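# Remove the box lid and set it top-up on table

## Task

Lift the lid off the box and set it down flat on the table, top side up, resting entirely on the table and clear of the box; at the end the box must stand upright with all its contents still inside.

## Robot and tools

Robot: two arms, left_arm and right_arm, each a six-joint arm with a parallel two-finger gripper and a wrist camera. They face each other across the table. Scene frame: origin at table centre, +z up, table surface at z = +0.020 m. left_arm's base sits near (-0.015, +0.449, +0.039) m on the +y side; right_arm's near (-0.009, -0.462, +0.039) m on the -y side. Arm names do not match image left/right. Cameras: cam_high, cam_left_wrist, cam_right_wrist, each 672x504.

Gripper axes: fingers point along the gripper's +x and close along its y. end_effector_position is the midpoint between the fingers, roughly 3-4 cm short of the tips; only the final 1.5 cm of each inner finger face is flat.

Command row (shared by execute_actions and move): one flat list of 14 numbers for both arms together: dx, dy, dz, rx, ry, rz, opening for left_arm, then the same seven for right_arm. Each value lies in [-1, 1]. The six pose numbers are offsets, not poses: they are measured from that arm's current Hand target, along the Hand target's own axes. Scale: 1.0 = 0.6 m for dx/dy/dz and 180 degrees for rx/ry/rz, which together form one rotation vector. Opening is absolute: +1 fully open (0.080 m), about -0.78 is where empty fingers meet, values down to -1 change nothing further. Sending zeros for an arm's six pose numbers re-requests its current Hand target; always resend the opening you want, because 0 is itself a command (half open). Closing fully takes at least about 0.6 s.

execute_actions(actions, cameras): actions is a list of actions; each action is a list of up to 15 rows, one per 1/30 s step; if shorter, the last row is held to fill 15 steps (0.5 s). Every row in an action is relative to the Hand target at that action's start, so repeating an offset in a later action moves further. An empty list just returns state and images. cameras selects images: omitted/null/["all"] gives all, [] gives none.

move(target, speed, blend, opening_speed, blocking, cameras): drives each gripper in a straight line toward target, which is one 14-number row or a list of up to 15 rows; all rows are offsets from the same starting Hand targets, not chained. speed: m/s per path, 0.002-2.4, default 0.25 (rotation up to twice that in rad/s); one value or one per target. blend: corner rounding in metres for lists. opening_speed: rate of opening change per second on the -1..+1 scale, at least 0.2. Moves last 0.5-10 s, do not avoid obstacles or the other arm, and use about one action per 0.5 s. A changed opening in a later list row is applied only once arms and fingers have settled there. blocking=false returns after about 0.5 s while motion continues.

wait(seconds 0-10) lets time pass with commands held. stop brakes a running move. zoom_image(camera, region [x0,y0,x1,y1], at most 504x504 px) enlarges part of a camera's latest image. read_manual gives licence text only. finished_scene ends the scene irreversibly.

Results: per arm end_effector_position (m), end_effector_quat_wxyz, velocities, Joint positions (last entry is finger opening in metres), grip_measured (same scale as the commanded opening), Joint torques, External joint torques (push-back estimates; an outside push toward larger joint angle lowers them), Hand target (last commanded pose after clipping; next offsets start from it) and Tool commands. "within noise" means the arm is still. A move adds a move: line: done (within 8 mm and 2 degrees), off_target, moving, held (a check withheld steps, or the clearance check ended the move), blocked (gripper stopped far from its goal, usually by an obstacle; it then holds in place), fault. limits=paced means the pose was clipped; limits=held means steps were withheld. done or off_target says nothing about contact. MOTOR HOT, TORQUE FAULT and OVER-TEMPERATURE FAULT lines flag trouble.

Behaviour to expect: commanded orientation is clipped each step to within 32 degrees of the measured one. Friction and gravity leave the gripper short, low or tilted, especially at long reach; small moves may not happen or may go sideways. Check position and orientation after each move and correct; if the gripper rests short, send the remaining distance as an offset. Waiting does not close the gap. Readings can be off by a few cm.

Gripping: note grip_measured at first touch and command roughly 0.08 below it for full force. Readings run up to about 3 mm narrower than a hard part. Fingers squeeze up to about 34-49 N per pad.

Avoid: dropping or releasing a moving part, slamming, hard hits or very hard pushes; anything leaving the table (fails the task); gripping the other arm's fingers or crashing the arms together (can end the scene). Contact torque at a joint limit (waist 17.2, shoulder 21.3, elbow 21.3, wrist pitch 3.91, wrist yaw 3.76, wrist roll 3.67 N m, held weight included) halts that arm for 10 s. Holding loads, stretching out, or pushing at unreachable poses heats motors; at 95 °C the arm stops for 30-60 s or goes limp. Keep paths away from an arm's own base, which can flip its shoulder posture. Faster moves stray more and hit harder. To end a push, command back past the gripper. Time keeps running while you think, and loose objects may occasionally be nudged.

Each tool is called after "Call:" by a JSON object that holds its "api" and its "payload", one argument or row to a line.

## Session

Call:
{"api": "execute_actions", "payload": {
  "actions": []
}}

Scene clock: 0.00 s.
left_arm: end_effector_position=(-0.1518, +0.2578, +0.2134) grip_measured=-0.350 end_effector_quat_wxyz=(+0.462, +0.241, +0.314, -0.793) | right_arm: end_effector_position=(+0.2035, -0.3195, +0.3677) grip_measured=+0.995 end_effector_quat_wxyz=(+0.907, -0.120, +0.038, +0.401)
Joint positions: left_arm=[-0.584 0.742 0.659 -0.658 0.064 -0.324 0.019] | right_arm=[-1.262 0.687 0.835 -0.339 -0.505 -0.285 0.08]
Joint velocities: within noise
Joint torques (N m): no reading
External joint torques (N m): no reading
Heat: left arm: hottest wrist yaw 32 °C (+0.0 °C/min); right arm: hottest wrist roll 30 °C (+0.0 °C/min).
Hand target: left_arm -0.1519, +0.2565, +0.2185; -0.462, -0.234, -0.310, +0.797 | right_arm +0.2021, -0.3204, +0.3747; +0.908, -0.120, +0.028, +0.400
Tool commands: left_gripper/opening=-0.350429 right_gripper/opening=+0.994644

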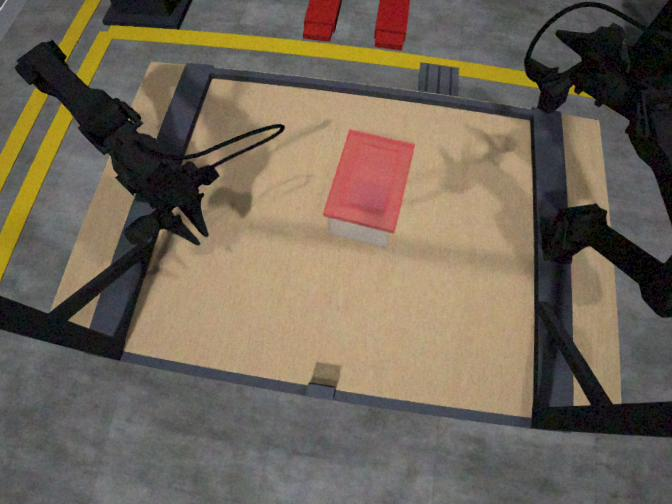

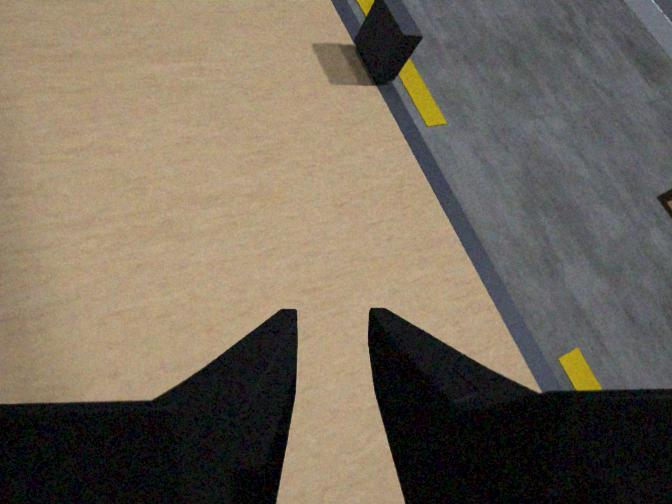

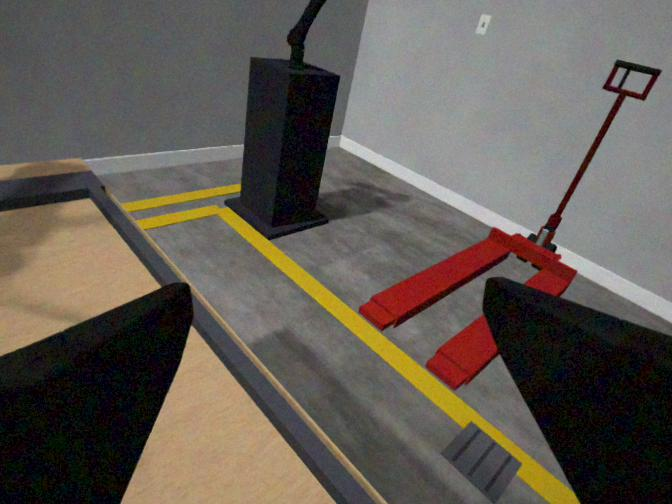

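Call:
{"api": "zoom_image", "payload": {
  "camera": "cam_high",
  "region": [290, 100, 450, 270]
}}

Call:
{"api": "zoom_image", "payload": {
  "camera": "cam_high",
  "region": [0, 0, 500, 440]
}}

Scaled by 2.965.

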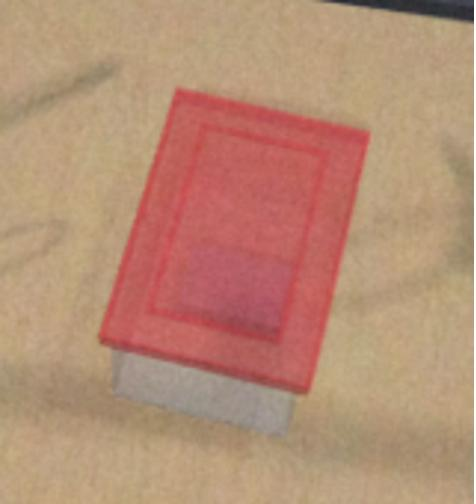

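Scaled by 1.008.

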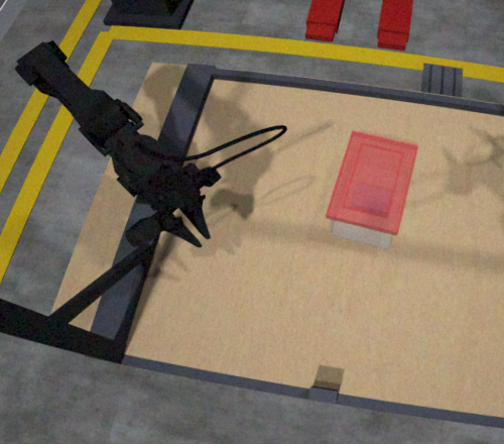

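Call:
{"api": "move", "payload": {
  "target": [0,0,0,0,0,0,-0.35,-0.0286,0.325,-0.102,-0.0511,0.170,0.2357,1],
  "speed": 0.35
}}

Scene clock: 9.33 s.
left_arm: end_effector_position=(-0.1527, +0.2585, +0.2135) grip_measured=-0.350 end_effector_quat_wxyz=(+0.459, +0.241, +0.316, -0.795) | right_arm: end_effector_position=(+0.0491, -0.2221, +0.2697) grip_measured=+0.995 end_effector_quat_wxyz=(+0.646, -0.277, +0.280, +0.654)
Joint positions: left_arm=[-0.584 0.742 0.659 -0.658 0.071 -0.324 0.019] | right_arm=[-0.406 0.936 0.996 -0.917 -0.29 -0.308 0.08]
Joint velocities: within noise
Joint torques (N m): left_arm=[0 -1.69 6.26 1.49 0.05 0.01] | right_arm=[0.27 -1.35 9.03 1.24 0.07 0.22]
External joint torques (N m): left_arm=[0.02 -0.49 -0.42 0.04 0.03 0] | right_arm=[0.29 0.45 3.05 -0.01 0.21 0.22]
Heat: left arm: hottest wrist yaw 32 °C (+0.0 °C/min); right arm: hottest wrist roll 30 °C (+0.0 °C/min).
Hand target: left_arm -0.1519, +0.2565, +0.2185; -0.462, -0.234, -0.310, +0.797 | right_arm +0.0504, -0.2203, +0.2798; +0.653, -0.270, +0.271, +0.653
Off the commanded pose: left_arm 0.005 m, 1 deg | right_arm 0.010 m, 2 deg.
move: off_target (right_arm)

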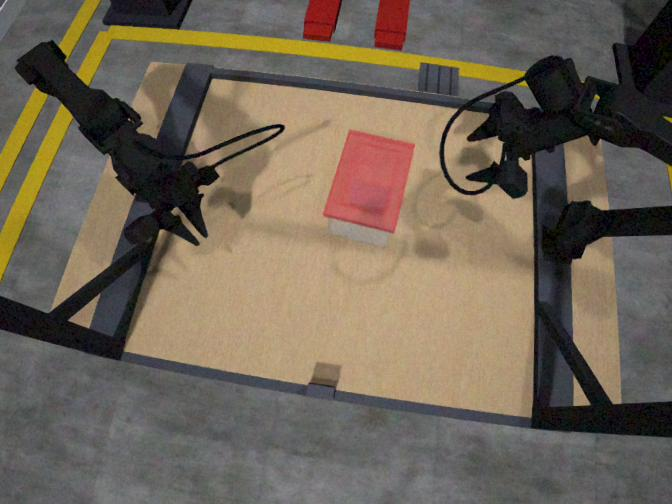

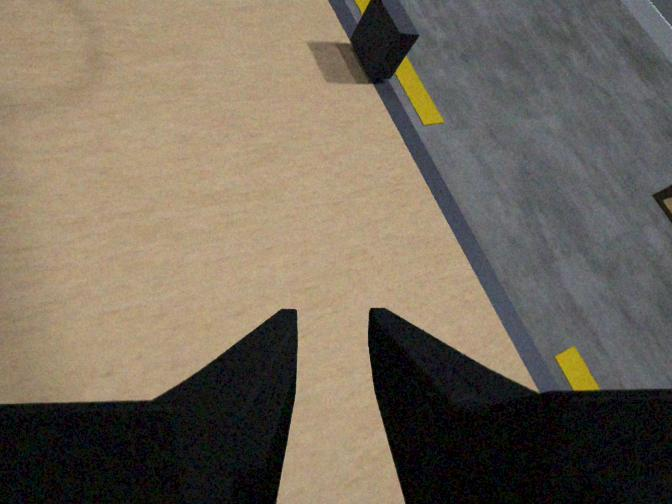

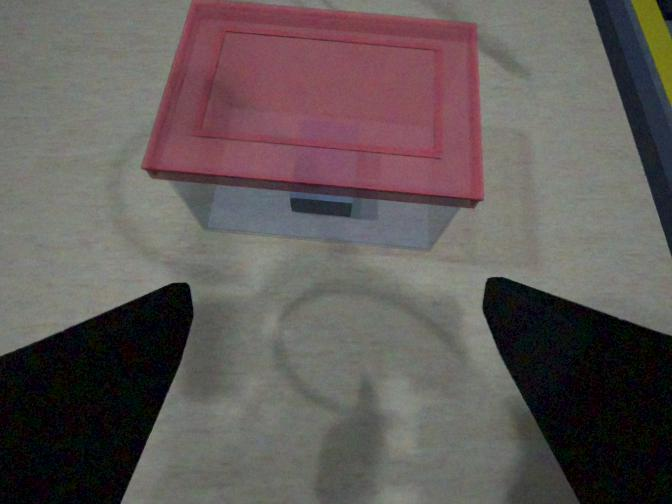

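Call:
{"api": "zoom_image", "payload": {
  "camera": "cam_right_wrist",
  "region": [130, 0, 500, 260]
}}

Scaled by 1.362.

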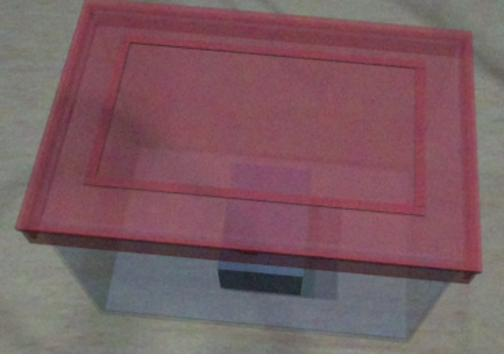

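Call:
{"api": "move", "payload": {
  "target": [-0.0398,0.3175,-0.0512,0.5112,-0.0998,0.3009,0,0,0,0,0,0,0,1],
  "speed": 0.35
}}

Scene clock: 26.27 s.
left_arm: end_effector_position=(-0.0200, +0.2311, +0.1725) grip_measured=-0.003 end_effector_quat_wxyz=(+0.518, +0.456, -0.306, -0.656) | right_arm: end_effector_position=(+0.0491, -0.2221, +0.2697) grip_measured=+0.995 end_effector_quat_wxyz=(+0.646, -0.277, +0.280, +0.654)
Joint positions: left_arm=[0.024 0.185 0.114 -0.214 0.074 1.165 0.035] | right_arm=[-0.406 0.936 0.996 -0.917 -0.29 -0.308 0.08]
Joint velocities: within noise
Joint torques (N m): left_arm=[-0.29 0.36 6.89 1.35 -0.02 -0.27] | right_arm=[0.26 -1.38 8.99 1.24 0.07 0.23]
External joint torques (N m): left_arm=[-0.3 -0.12 0 -0.32 -0.04 -0.23] | right_arm=[0.27 0.45 2.97 -0.01 0.22 0.22]
Heat: left arm: hottest wrist pitch 33 °C (+11.4 °C/min); right arm: hottest elbow 32 °C (+16.0 °C/min).
Hand target: left_arm -0.0202, +0.2308, +0.1767; +0.522, +0.451, -0.305, -0.657 (not the last commanded pose) | right_arm +0.0504, -0.2203, +0.2798; +0.653, -0.270, +0.271, +0.653
Off the commanded pose: left_arm 0.053 m, 30 deg | right_arm 0.010 m, 2 deg.
move: held (left_arm; a check stopped the path), off_target (right_arm); limits=held
pose unreachable (left arm): on one or more control steps of this call, first in action 0 (counted from 0), this arm could not follow its commanded pose, so it was not sent that pose on those steps. It may still have moved: this result reports where it is.
cause: moving toward the commanded pose would bring two parts of the arm too close to each other (joints 3 (elbow) to 5 (wrist yaw) lie between them).

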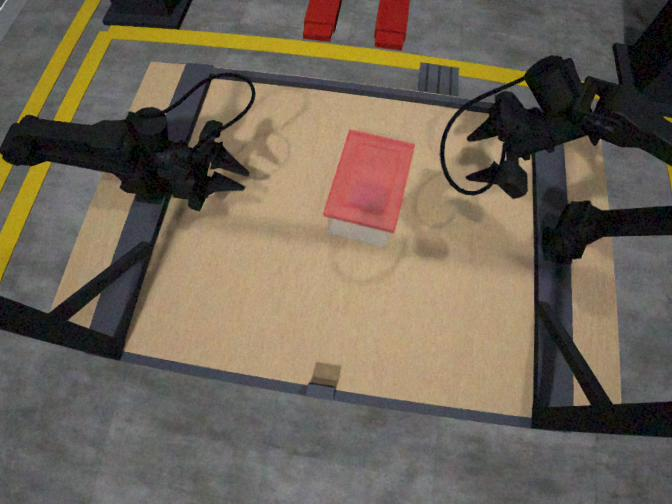

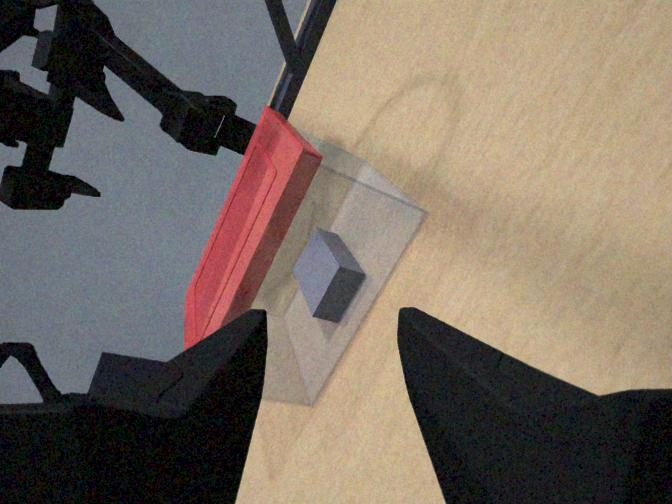

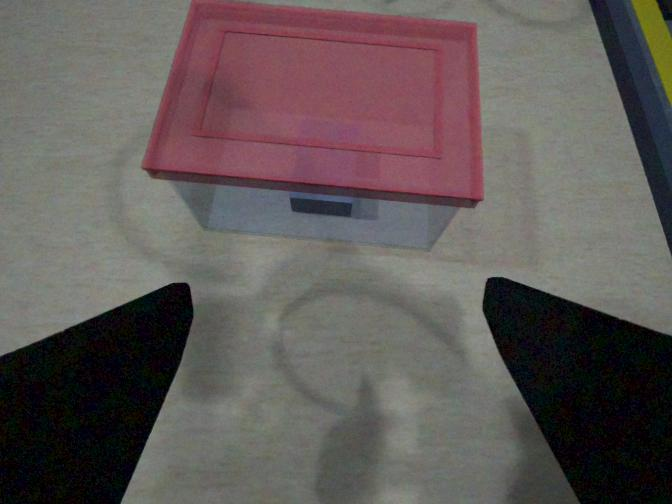

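Call:
{"api": "zoom_image", "payload": {
  "camera": "cam_left_wrist",
  "region": [160, 90, 460, 420]
}}

Scaled by 1.527.

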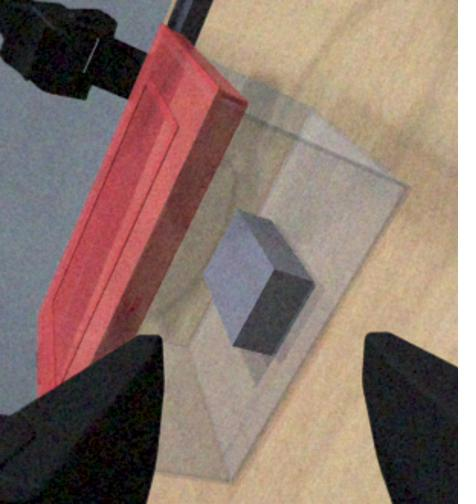

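Call:
{"api": "move", "payload": {
  "target": [0.185,0.1627,-0.0467,-0.361,0.152,-0.079,1,0,0,0,0,0,0,1],
  "speed": 0.35
}}

Call:
{"api": "zoom_image", "payload": {
  "camera": "cam_left_wrist",
  "region": [130, 0, 560, 350]
}}

Scene clock: 37.00 s.
left_arm: end_effector_position=(+0.0405, +0.1033, +0.2140) grip_measured=+1.000 end_effector_quat_wxyz=(+0.653, +0.276, +0.275, -0.650) | right_arm: end_effector_position=(+0.0491, -0.2221, +0.2697) grip_measured=+0.995 end_effector_quat_wxyz=(+0.646, -0.277, +0.280, +0.654)
Joint positions: left_arm=[0.218 1.302 0.958 -0.467 0.15 0.16 0.08] | right_arm=[-0.406 0.936 0.996 -0.917 -0.29 -0.308 0.08]
Joint velocities: within noise
Joint torques (N m): left_arm=[0.24 -4.24 7.3 1.07 0.23 -0.19] | right_arm=[0.26 -1.38 8.99 1.24 0.08 0.23]
External joint torques (N m): left_arm=[0.27 0.43 0.63 -0.32 0.15 -0.19] | right_arm=[0.26 0.42 3.01 -0.01 0.22 0.23]
Heat: left arm: hottest wrist pitch 33 °C (+8.1 °C/min); right arm: hottest elbow 34 °C (+14.6 °C/min).
Hand target: left_arm +0.0401, +0.0999, +0.2200; +0.654, +0.270, +0.270, -0.653 | right_arm +0.0504, -0.2203, +0.2798; +0.653, -0.270, +0.271, +0.653
Off the commanded pose: left_arm 0.007 m, 1 deg | right_arm 0.010 m, 2 deg.
move: off_target (right_arm)

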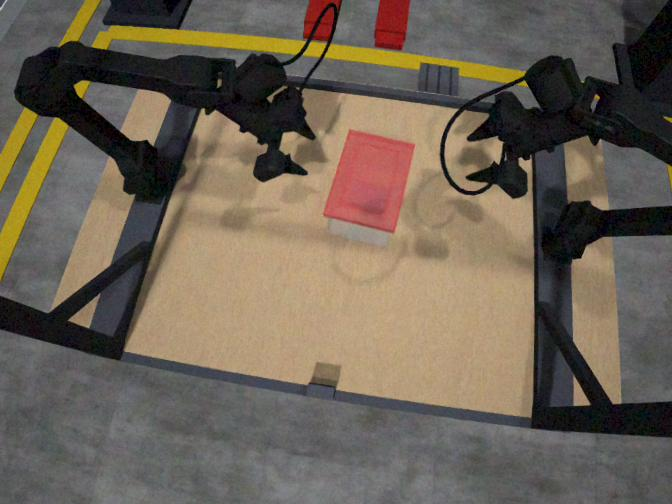

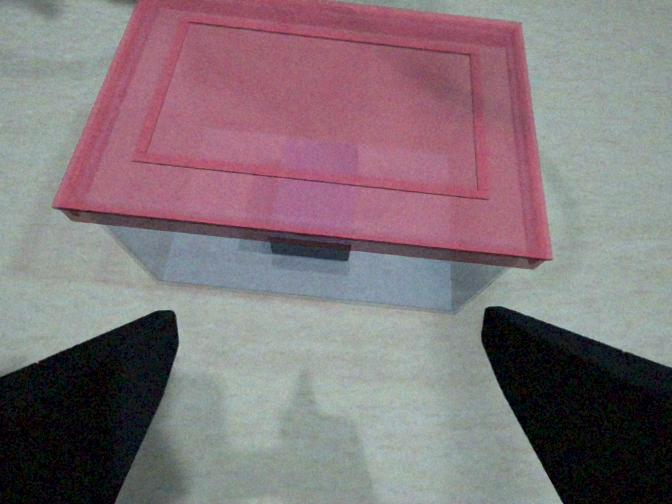

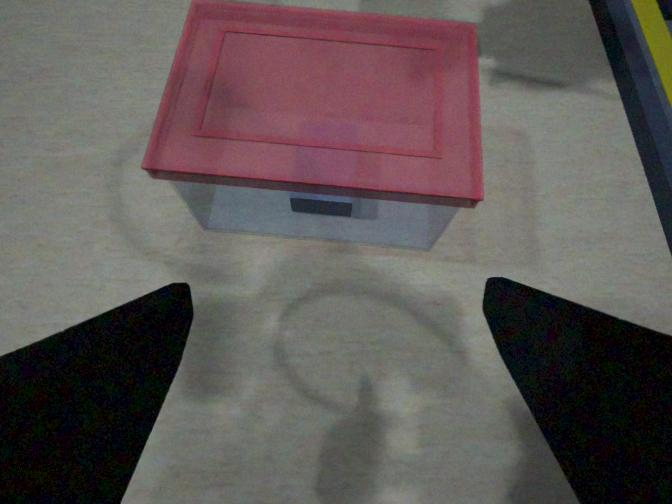

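Scaled by 1.172.

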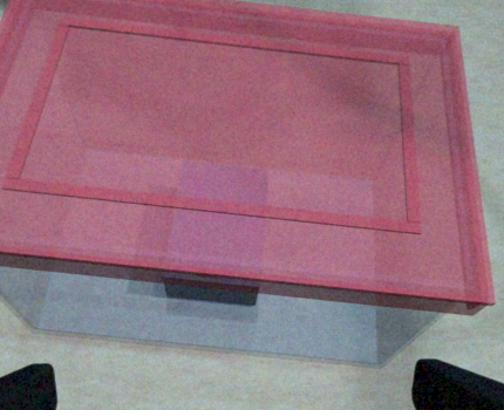

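Call:
{"api": "move", "payload": {
  "target": [0.1225,0.0283,-0.0778,0.0194,-0.0834,-0.0253,1,0.240,0.0283,-0.1013,0.0194,-0.0834,-0.0253,1],
  "speed": 0.15
}}

Scene clock: 52.00 s.
left_arm: end_effector_position=(+0.0577, +0.0814, +0.1349) grip_measured=+1.000 end_effector_quat_wxyz=(+0.651, +0.190, +0.179, -0.713) | right_arm: end_effector_position=(+0.0325, -0.1617, +0.1344) grip_measured=+0.995 end_effector_quat_wxyz=(+0.713, -0.179, +0.192, +0.650)
Joint positions: left_arm=[0.337 1.495 0.576 0.347 0.372 0.22 0.08] | right_arm=[-0.162 1.104 0.307 0.264 -0.063 -0.044 0.08]
Joint velocities: within noise
Joint torques (N m): left_arm=[0.26 -4.62 4.34 1.96 0.32 0.22] | right_arm=[0.27 -2.02 5.11 2.31 0.19 0.23]
External joint torques (N m): left_arm=[0.25 0.55 -1.42 0.4 0.19 0.22] | right_arm=[0.28 0.62 -0.72 0.78 0.21 0.23]
Heat: left arm: hottest elbow 35 °C (+12.7 °C/min); right arm: hottest elbow 36 °C (+12.7 °C/min).
Hand target: left_arm +0.0571, +0.0808, +0.1350; +0.648, +0.191, +0.173, -0.716 | right_arm +0.0333, -0.1614, +0.1351; +0.716, -0.173, +0.192, +0.648
Off the commanded pose: left_arm 0.001 m, 1 deg | right_arm 0.001 m, 1 deg.
move: done

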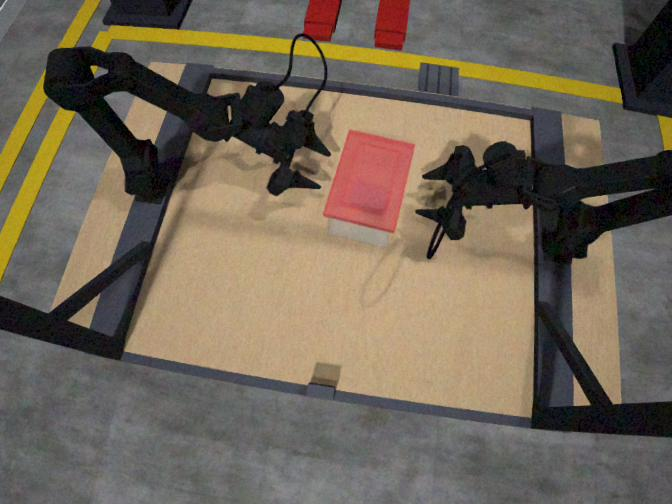

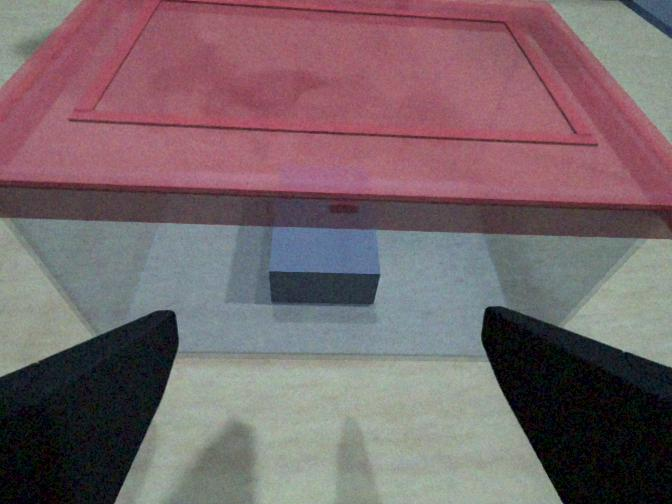

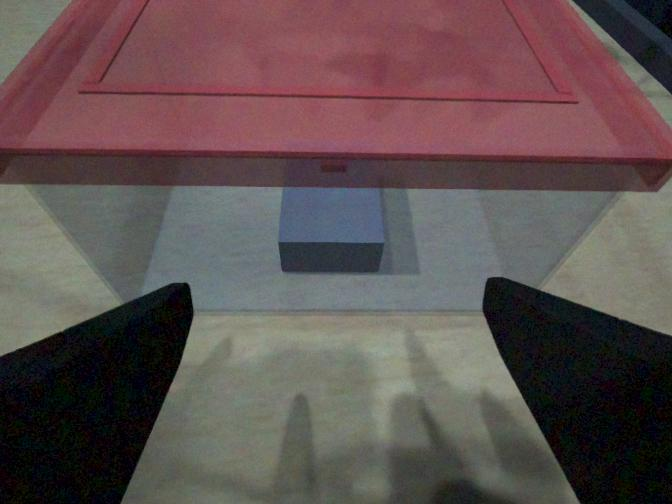

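Call:
{"api": "move", "payload": {
  "target": [0.0213,0,0.0297,0,0,0,1,0.0328,0,0.0267,0,0,0,1],
  "speed": 0.06
}}

Scene clock: 56.93 s.
left_arm: end_effector_position=(+0.0532, +0.0652, +0.1392) grip_measured=+1.000 end_effector_quat_wxyz=(+0.646, +0.195, +0.178, -0.716) | right_arm: end_effector_position=(+0.0365, -0.1450, +0.1264) grip_measured=+0.995 end_effector_quat_wxyz=(+0.713, -0.188, +0.205, +0.644)
Joint positions: left_arm=[0.304 1.538 0.642 0.323 0.352 0.216 0.08] | right_arm=[-0.162 1.232 0.361 0.307 -0.056 -0.04 0.08]
Joint velocities: within noise
Joint torques (N m): left_arm=[-0.26 -4.99 6.28 1.23 0.04 -0.19] | right_arm=[0.28 -2.54 8.3 2.3 0.19 0.25]
External joint torques (N m): left_arm=[-0.25 0.5 0.53 -0.3 -0.09 -0.19] | right_arm=[0.26 0.69 2.7 0.78 0.21 0.24]
Heat: left arm: hottest elbow 35 °C (+11.6 °C/min); right arm: hottest elbow 35 °C (+10.5 °C/min).
Hand target: left_arm +0.0551, +0.0610, +0.1441; +0.648, +0.191, +0.173, -0.716 | right_arm +0.0359, -0.1365, +0.1391; +0.716, -0.173, +0.192, +0.648
Off the commanded pose: left_arm 0.007 m, 1 deg | right_arm 0.015 m, 2 deg.
move: off_target (right_arm)

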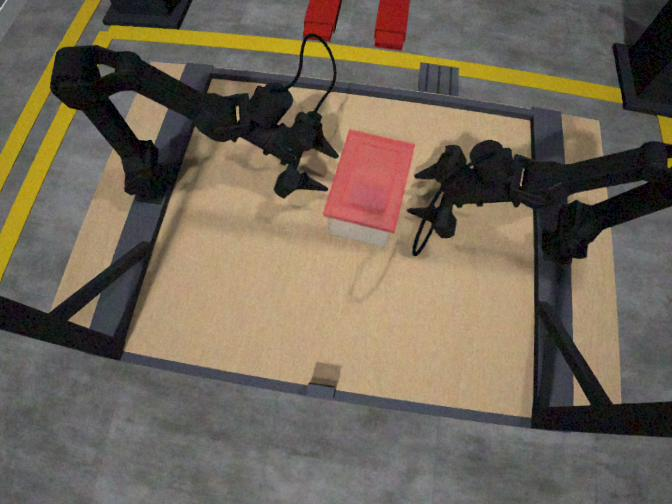

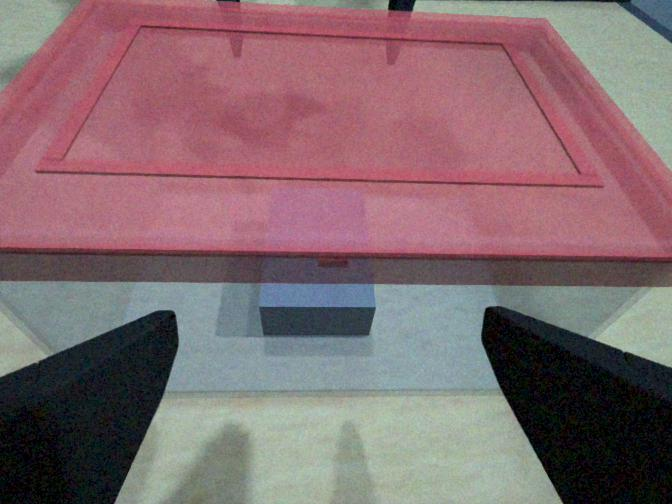

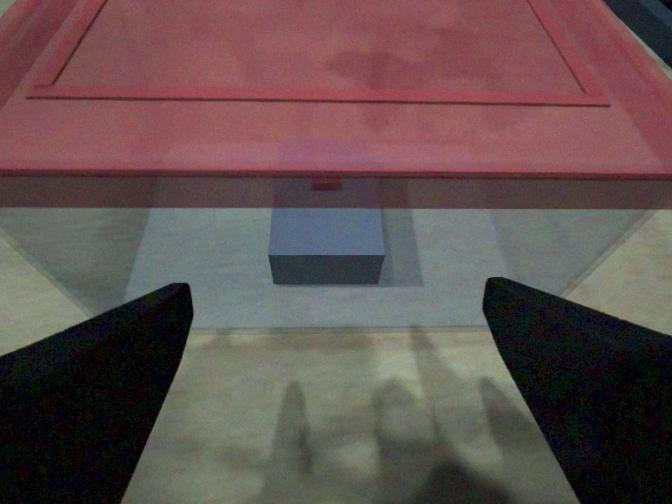

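Call:
{"api": "move", "payload": {
  "target": [0.0082,0,0.0125,0,0,0,1,-0.001,0,0.0283,0,0,0,1],
  "speed": 0.05
}}

Scene clock: 60.67 s.
left_arm: end_effector_position=(+0.0563, +0.0576, +0.1436) grip_measured=+1.000 end_effector_quat_wxyz=(+0.650, +0.194, +0.179, -0.713) | right_arm: end_effector_position=(+0.0376, -0.1352, +0.1410) grip_measured=+0.995 end_effector_quat_wxyz=(+0.713, -0.186, +0.203, +0.644)
Joint positions: left_arm=[0.303 1.555 0.679 0.306 0.343 0.21 0.08] | right_arm=[-0.159 1.232 0.427 0.246 -0.053 -0.038 0.08]
Joint velocities: within noise
Joint torques (N m): left_arm=[-0.33 -5.1 6.34 1.24 0.03 -0.19] | right_arm=[0.27 -3.55 8.59 1.52 0.18 0.24]
External joint torques (N m): left_arm=[-0.32 0.67 0.45 -0.32 -0.09 -0.19] | right_arm=[0.28 -0.13 2.81 0.01 0.2 0.24]
Heat: left arm: hottest elbow 35 °C (+10.1 °C/min); right arm: hottest elbow 35 °C (+10.1 °C/min).
Hand target: left_arm +0.0543, +0.0530, +0.1481; +0.648, +0.191, +0.173, -0.716 | right_arm +0.0367, -0.1286, +0.1541; +0.716, -0.173, +0.192, +0.648
Off the commanded pose: left_arm 0.007 m, 1 deg | right_arm 0.015 m, 2 deg.
move: off_target (right_arm)

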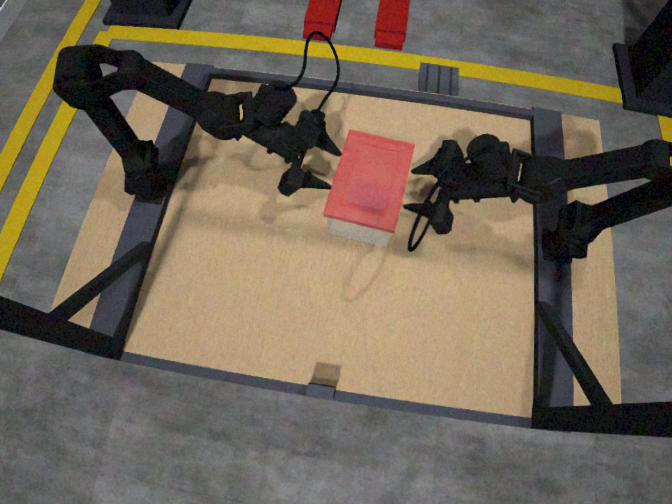

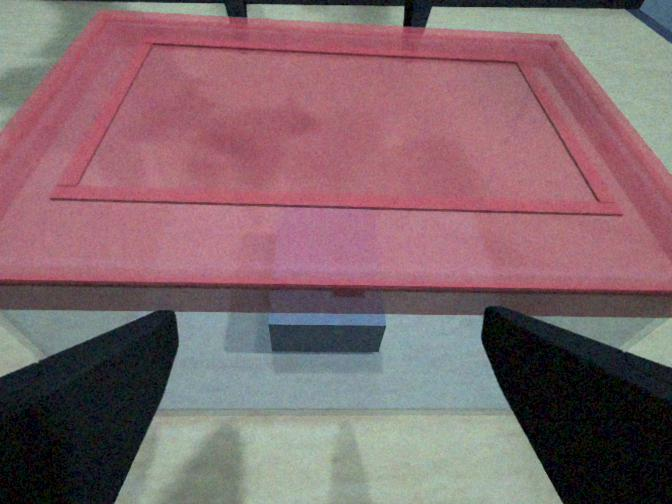

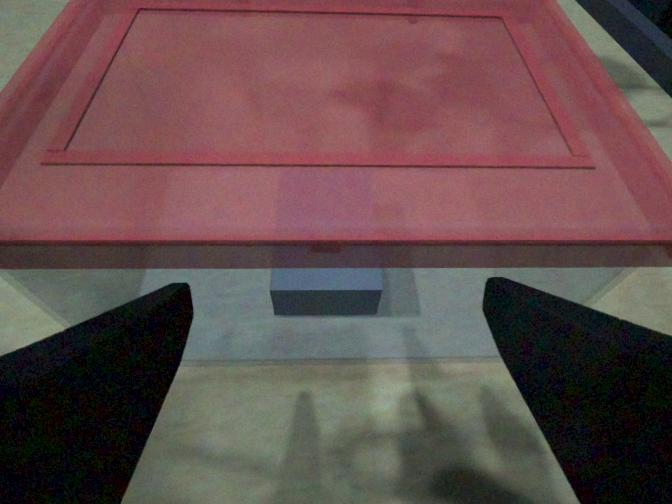

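Call:
{"api": "move", "payload": {
  "target": [0.0132,0,0.0038,0,0,0,1,0.0222,0,0.005,0,0,0,1],
  "speed": 0.04
}}

Scene clock: 63.30 s.
left_arm: end_effector_position=(+0.0548, +0.0524, +0.1425) grip_measured=+1.000 end_effector_quat_wxyz=(+0.647, +0.193, +0.181, -0.715) | right_arm: end_effector_position=(+0.0388, -0.1278, +0.1347) grip_measured=+0.995 end_effector_quat_wxyz=(+0.713, -0.190, +0.209, +0.642)
Joint positions: left_arm=[0.295 1.577 0.697 0.306 0.343 0.203 0.08] | right_arm=[-0.157 1.29 0.446 0.272 -0.05 -0.035 0.08]
Joint velocities: within noise
Joint torques (N m): left_arm=[-0.62 -3.96 6.76 2.06 -0.08 -0.2] | right_arm=[0.36 -2.26 9.55 2.92 0.16 0.2]
External joint torques (N m): left_arm=[-0.61 1.93 0.91 0.52 -0.2 -0.2] | right_arm=[0.39 1.45 3.91 1.42 0.17 0.2]
Heat: left arm: hottest elbow 35 °C (+9.1 °C/min); right arm: hottest elbow 35 °C (+9.1 °C/min).
Hand target: left_arm +0.0535, +0.0450, +0.1461; +0.648, +0.191, +0.173, -0.716 | right_arm +0.0380, -0.1156, +0.1501; +0.716, -0.173, +0.192, +0.648
Off the commanded pose: left_arm 0.008 m, 1 deg | right_arm 0.020 m, 3 deg.
move: off_target (right_arm)

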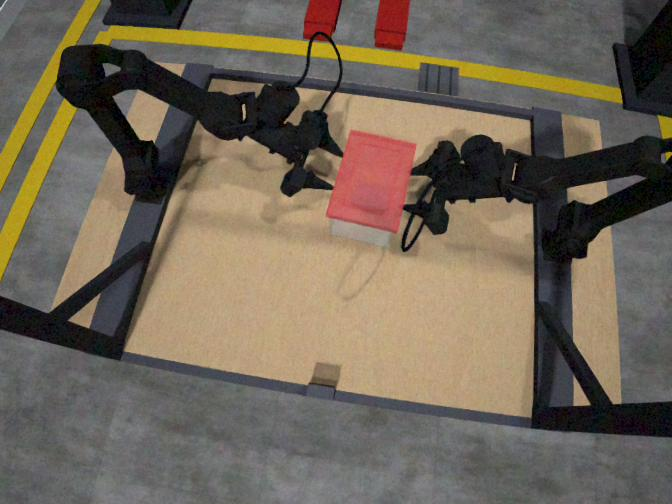

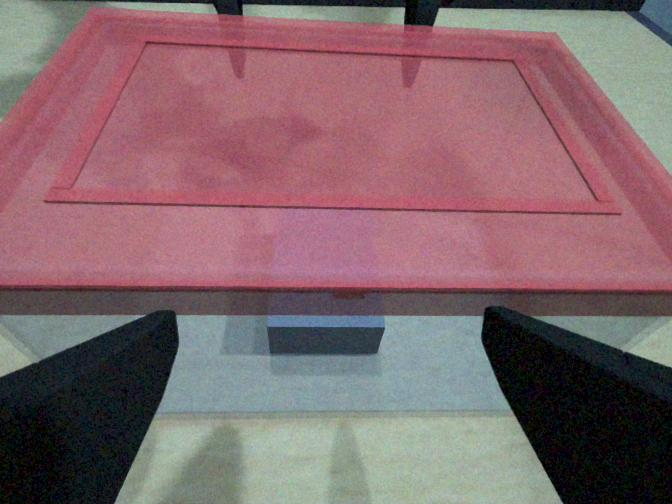

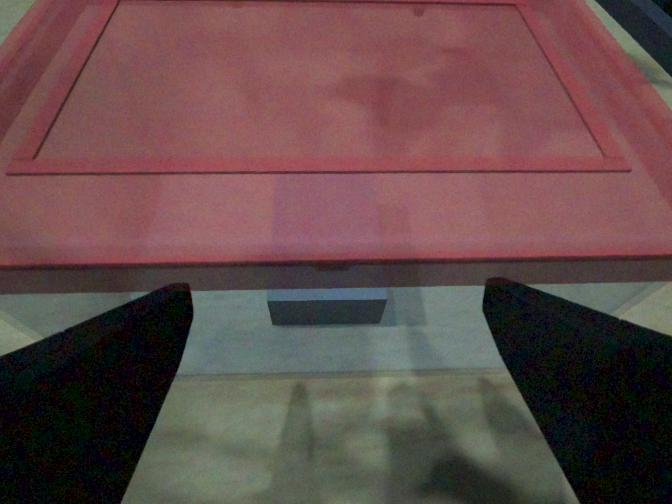

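Call:
{"api": "move", "payload": {
  "target": [-0.0062,0,0.0042,0,0,0,1,0.0107,0,0.0081,0,0,0,1],
  "speed": 0.04
}}

Scene clock: 65.67 s.
left_arm: end_effector_position=(+0.0549, +0.0541, +0.1424) grip_measured=+1.000 end_effector_quat_wxyz=(+0.646, +0.196, +0.183, -0.714) | right_arm: end_effector_position=(+0.0395, -0.1250, +0.1334) grip_measured=+0.995 end_effector_quat_wxyz=(+0.712, -0.192, +0.211, +0.641)
Joint positions: left_arm=[0.297 1.57 0.697 0.292 0.343 0.208 0.08] | right_arm=[-0.157 1.309 0.458 0.27 -0.048 -0.035 0.08]
Joint velocities: within noise
Joint torques (N m): left_arm=[-0.53 -5.2 6.96 1.65 0 -0.16] | right_arm=[0.51 -0.95 11.09 3.23 0.16 0.23]
External joint torques (N m): left_arm=[-0.52 0.59 1.15 0.12 -0.12 -0.16] | right_arm=[0.51 2.9 5.4 1.72 0.18 0.23]
Heat: left arm: hottest elbow 35 °C (+9.1 °C/min); right arm: hottest elbow 36 °C (+10.1 °C/min).
Hand target: left_arm +0.0537, +0.0470, +0.1502; +0.648, +0.191, +0.173, -0.716 | right_arm +0.0388, -0.1077, +0.1511; +0.716, -0.173, +0.192, +0.648
Off the commanded pose: left_arm 0.011 m, 1 deg | right_arm 0.025 m, 3 deg.
move: off_target (left_arm, right_arm)

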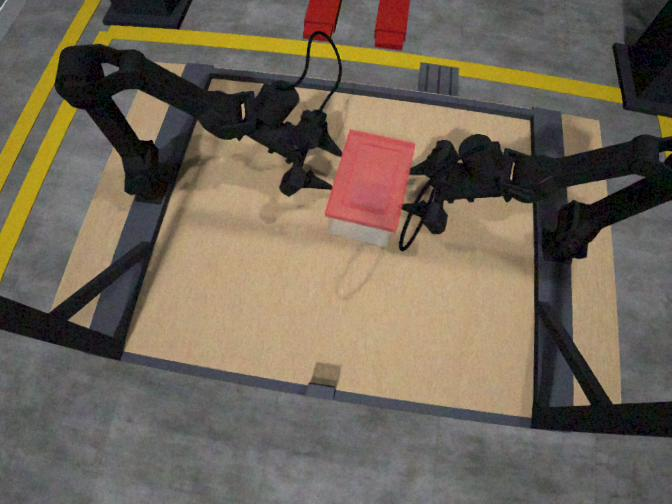

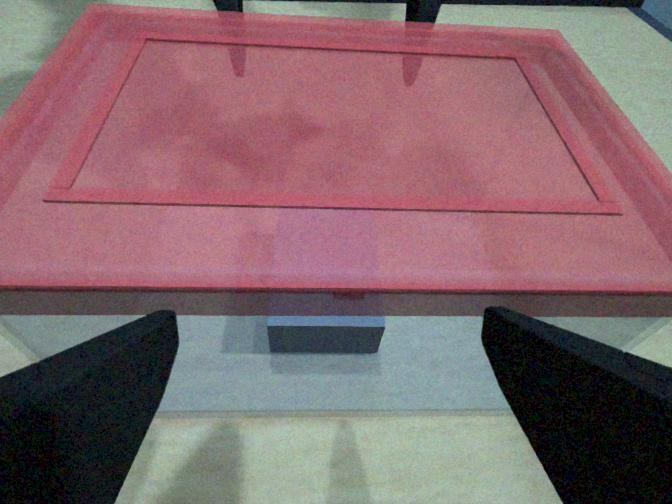

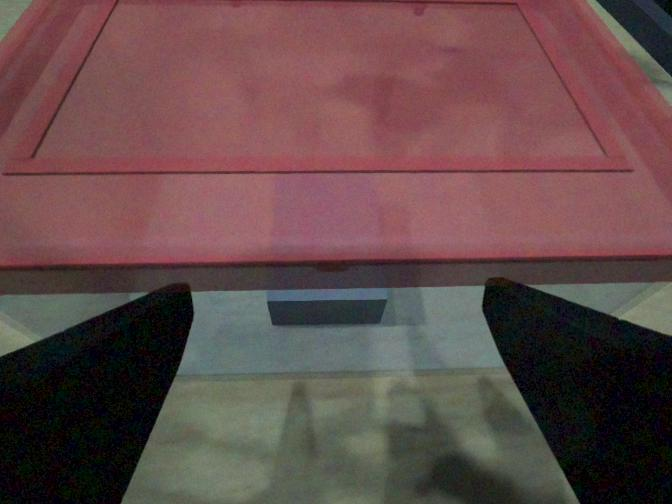

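Call:
{"api": "move", "payload": {
  "target": [
    [-0.0145,0,0.0052,0,0,0,1,0,0,0,0,0,0,1],
    [0.0115,0,0.0202,0,0,0,1,0.0025,0,0.009,0,0,0,1]
  ],
  "speed": 0.04
}}

Scene clock: 69.20 s.
left_arm: end_effector_position=(+0.0549, +0.0547, +0.1440) grip_measured=+1.000 end_effector_quat_wxyz=(+0.644, +0.201, +0.192, -0.713) | right_arm: end_effector_position=(+0.0401, -0.1216, +0.1346) grip_measured=+0.995 end_effector_quat_wxyz=(+0.712, -0.193, +0.213, +0.641)
Joint positions: left_arm=[0.297 1.563 0.716 0.244 0.341 0.208 0.08] | right_arm=[-0.157 1.321 0.475 0.262 -0.048 -0.035 0.08]
Joint velocities: within noise
Joint torques (N m): left_arm=[-1.69 -2.29 10.63 2.76 -0.42 -0.36] | right_arm=[0.56 -1.81 11.86 2.62 0.17 0.24]
External joint torques (N m): left_arm=[-1.67 3.57 4.7 1.23 -0.55 -0.36] | right_arm=[0.58 2.11 6.18 1.11 0.19 0.24]
Heat: left arm: hottest elbow 35 °C (+7.1 °C/min); right arm: hottest elbow 37 °C (+10.1 °C/min).
Hand target: left_arm +0.0525, +0.0350, +0.1572; +0.648, +0.191, +0.173, -0.716 | right_arm +0.0392, -0.1037, +0.1550; +0.716, -0.173, +0.192, +0.648
Off the commanded pose: left_arm 0.024 m, 3 deg | right_arm 0.027 m, 3 deg.
move: off_target (left_arm, right_arm)

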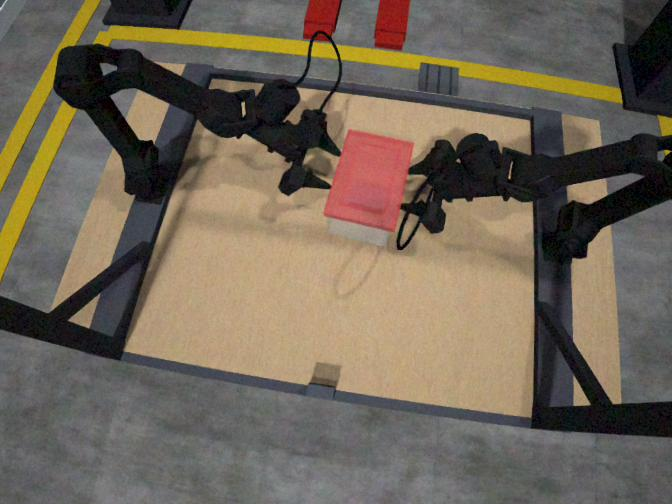

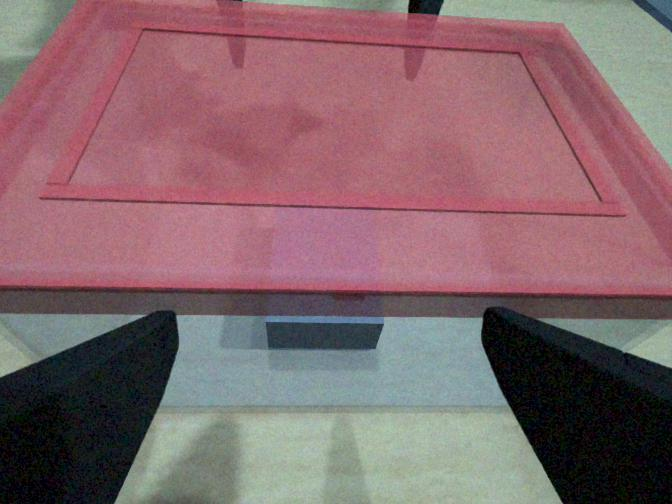

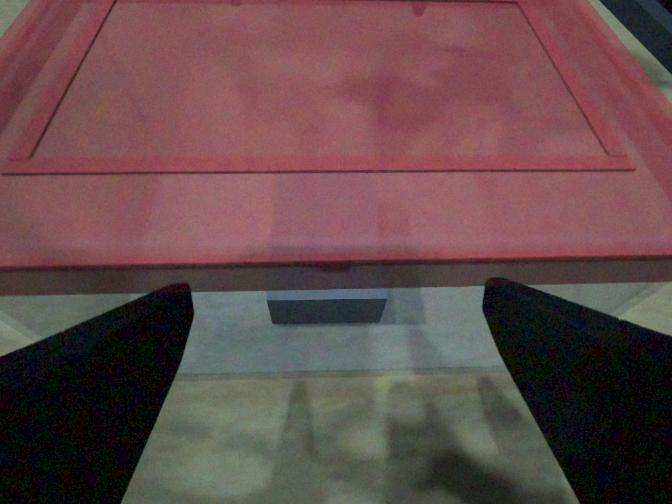

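Call:
{"api": "move", "payload": {
  "target": [-0.025,0,0.0433,0,0,0,1,-0.025,0,0.0433,0,0,0,1],
  "speed": 0.05
}}

Scene clock: 71.47 s.
left_arm: end_effector_position=(+0.0543, +0.0519, +0.1482) grip_measured=+1.000 end_effector_quat_wxyz=(+0.640, +0.219, +0.218, -0.704) | right_arm: end_effector_position=(+0.0385, -0.1261, +0.1390) grip_measured=+0.995 end_effector_quat_wxyz=(+0.702, -0.217, +0.241, +0.634)
Joint positions: left_arm=[0.284 1.563 0.789 0.108 0.317 0.206 0.08] | right_arm=[-0.154 1.292 0.541 0.089 -0.046 -0.035 0.08]
Joint velocities: within noise
Joint torques (N m): left_arm=[0.03 -6.49 5.68 1.64 0.21 -0.01] | right_arm=[-0.02 -3.8 6.45 2.05 -0.02 0.02]
External joint torques (N m): left_arm=[0.05 -0.55 -0.29 0.2 0.08 -0.01] | right_arm=[-0.01 0.11 0.57 0.6 0 0.02]
Heat: left arm: hottest elbow 36 °C (+8.1 °C/min); right arm: hottest elbow 37 °C (+10.1 °C/min).
Hand target: left_arm +0.0525, +0.0486, +0.1548; +0.640, +0.213, +0.209, -0.708 (not the last commanded pose) | right_arm +0.0372, -0.1230, +0.1454; +0.703, -0.209, +0.233, +0.638 (not the last commanded pose)
Off the commanded pose: left_arm 0.043 m, 6 deg | right_arm 0.051 m, 8 deg.
move: blocked (right_arm; both arms now hold where they are), off_target (left_arm)

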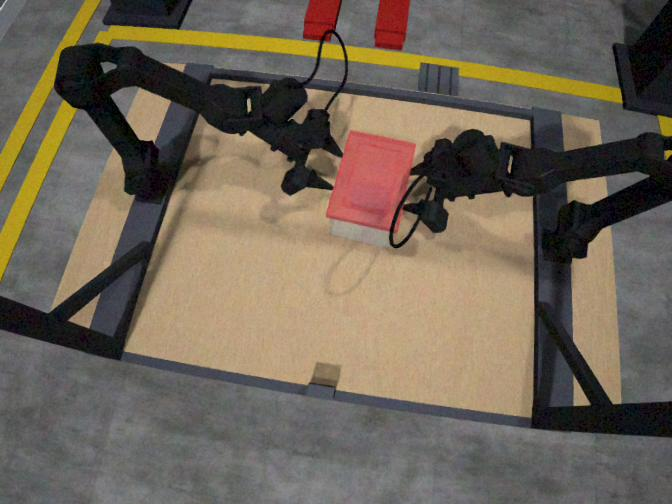

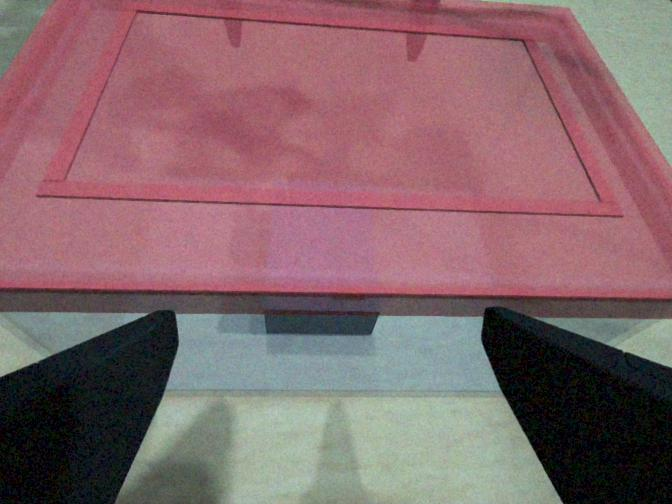

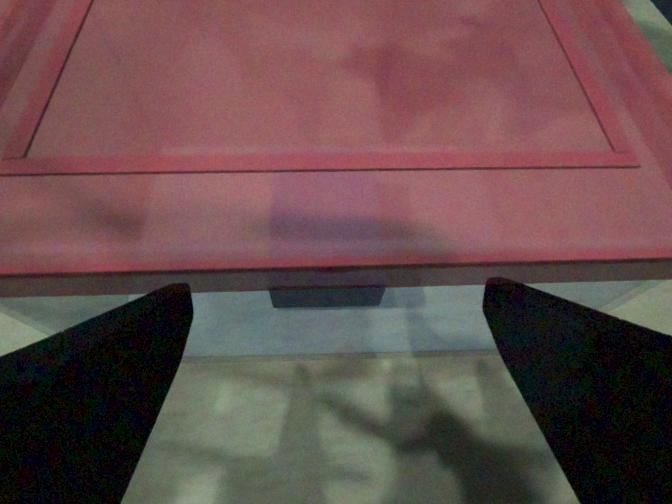

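Call:
{"api": "zoom_image", "payload": {
  "camera": "cam_left_wrist",
  "region": [240, 260, 420, 400]
}}

Call:
{"api": "zoom_image", "payload": {
  "camera": "cam_high",
  "region": [260, 100, 480, 270]
}}

Scaled by 2.800.

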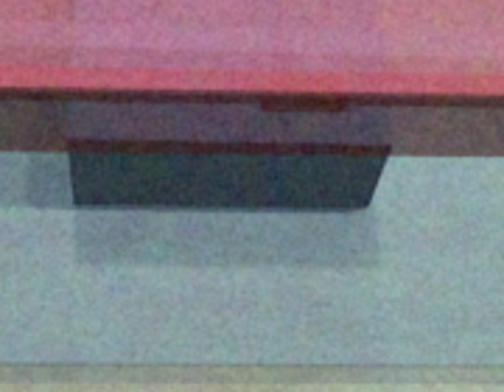

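Scaled by 2.291.

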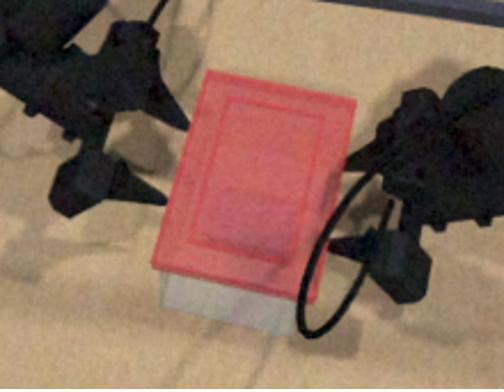

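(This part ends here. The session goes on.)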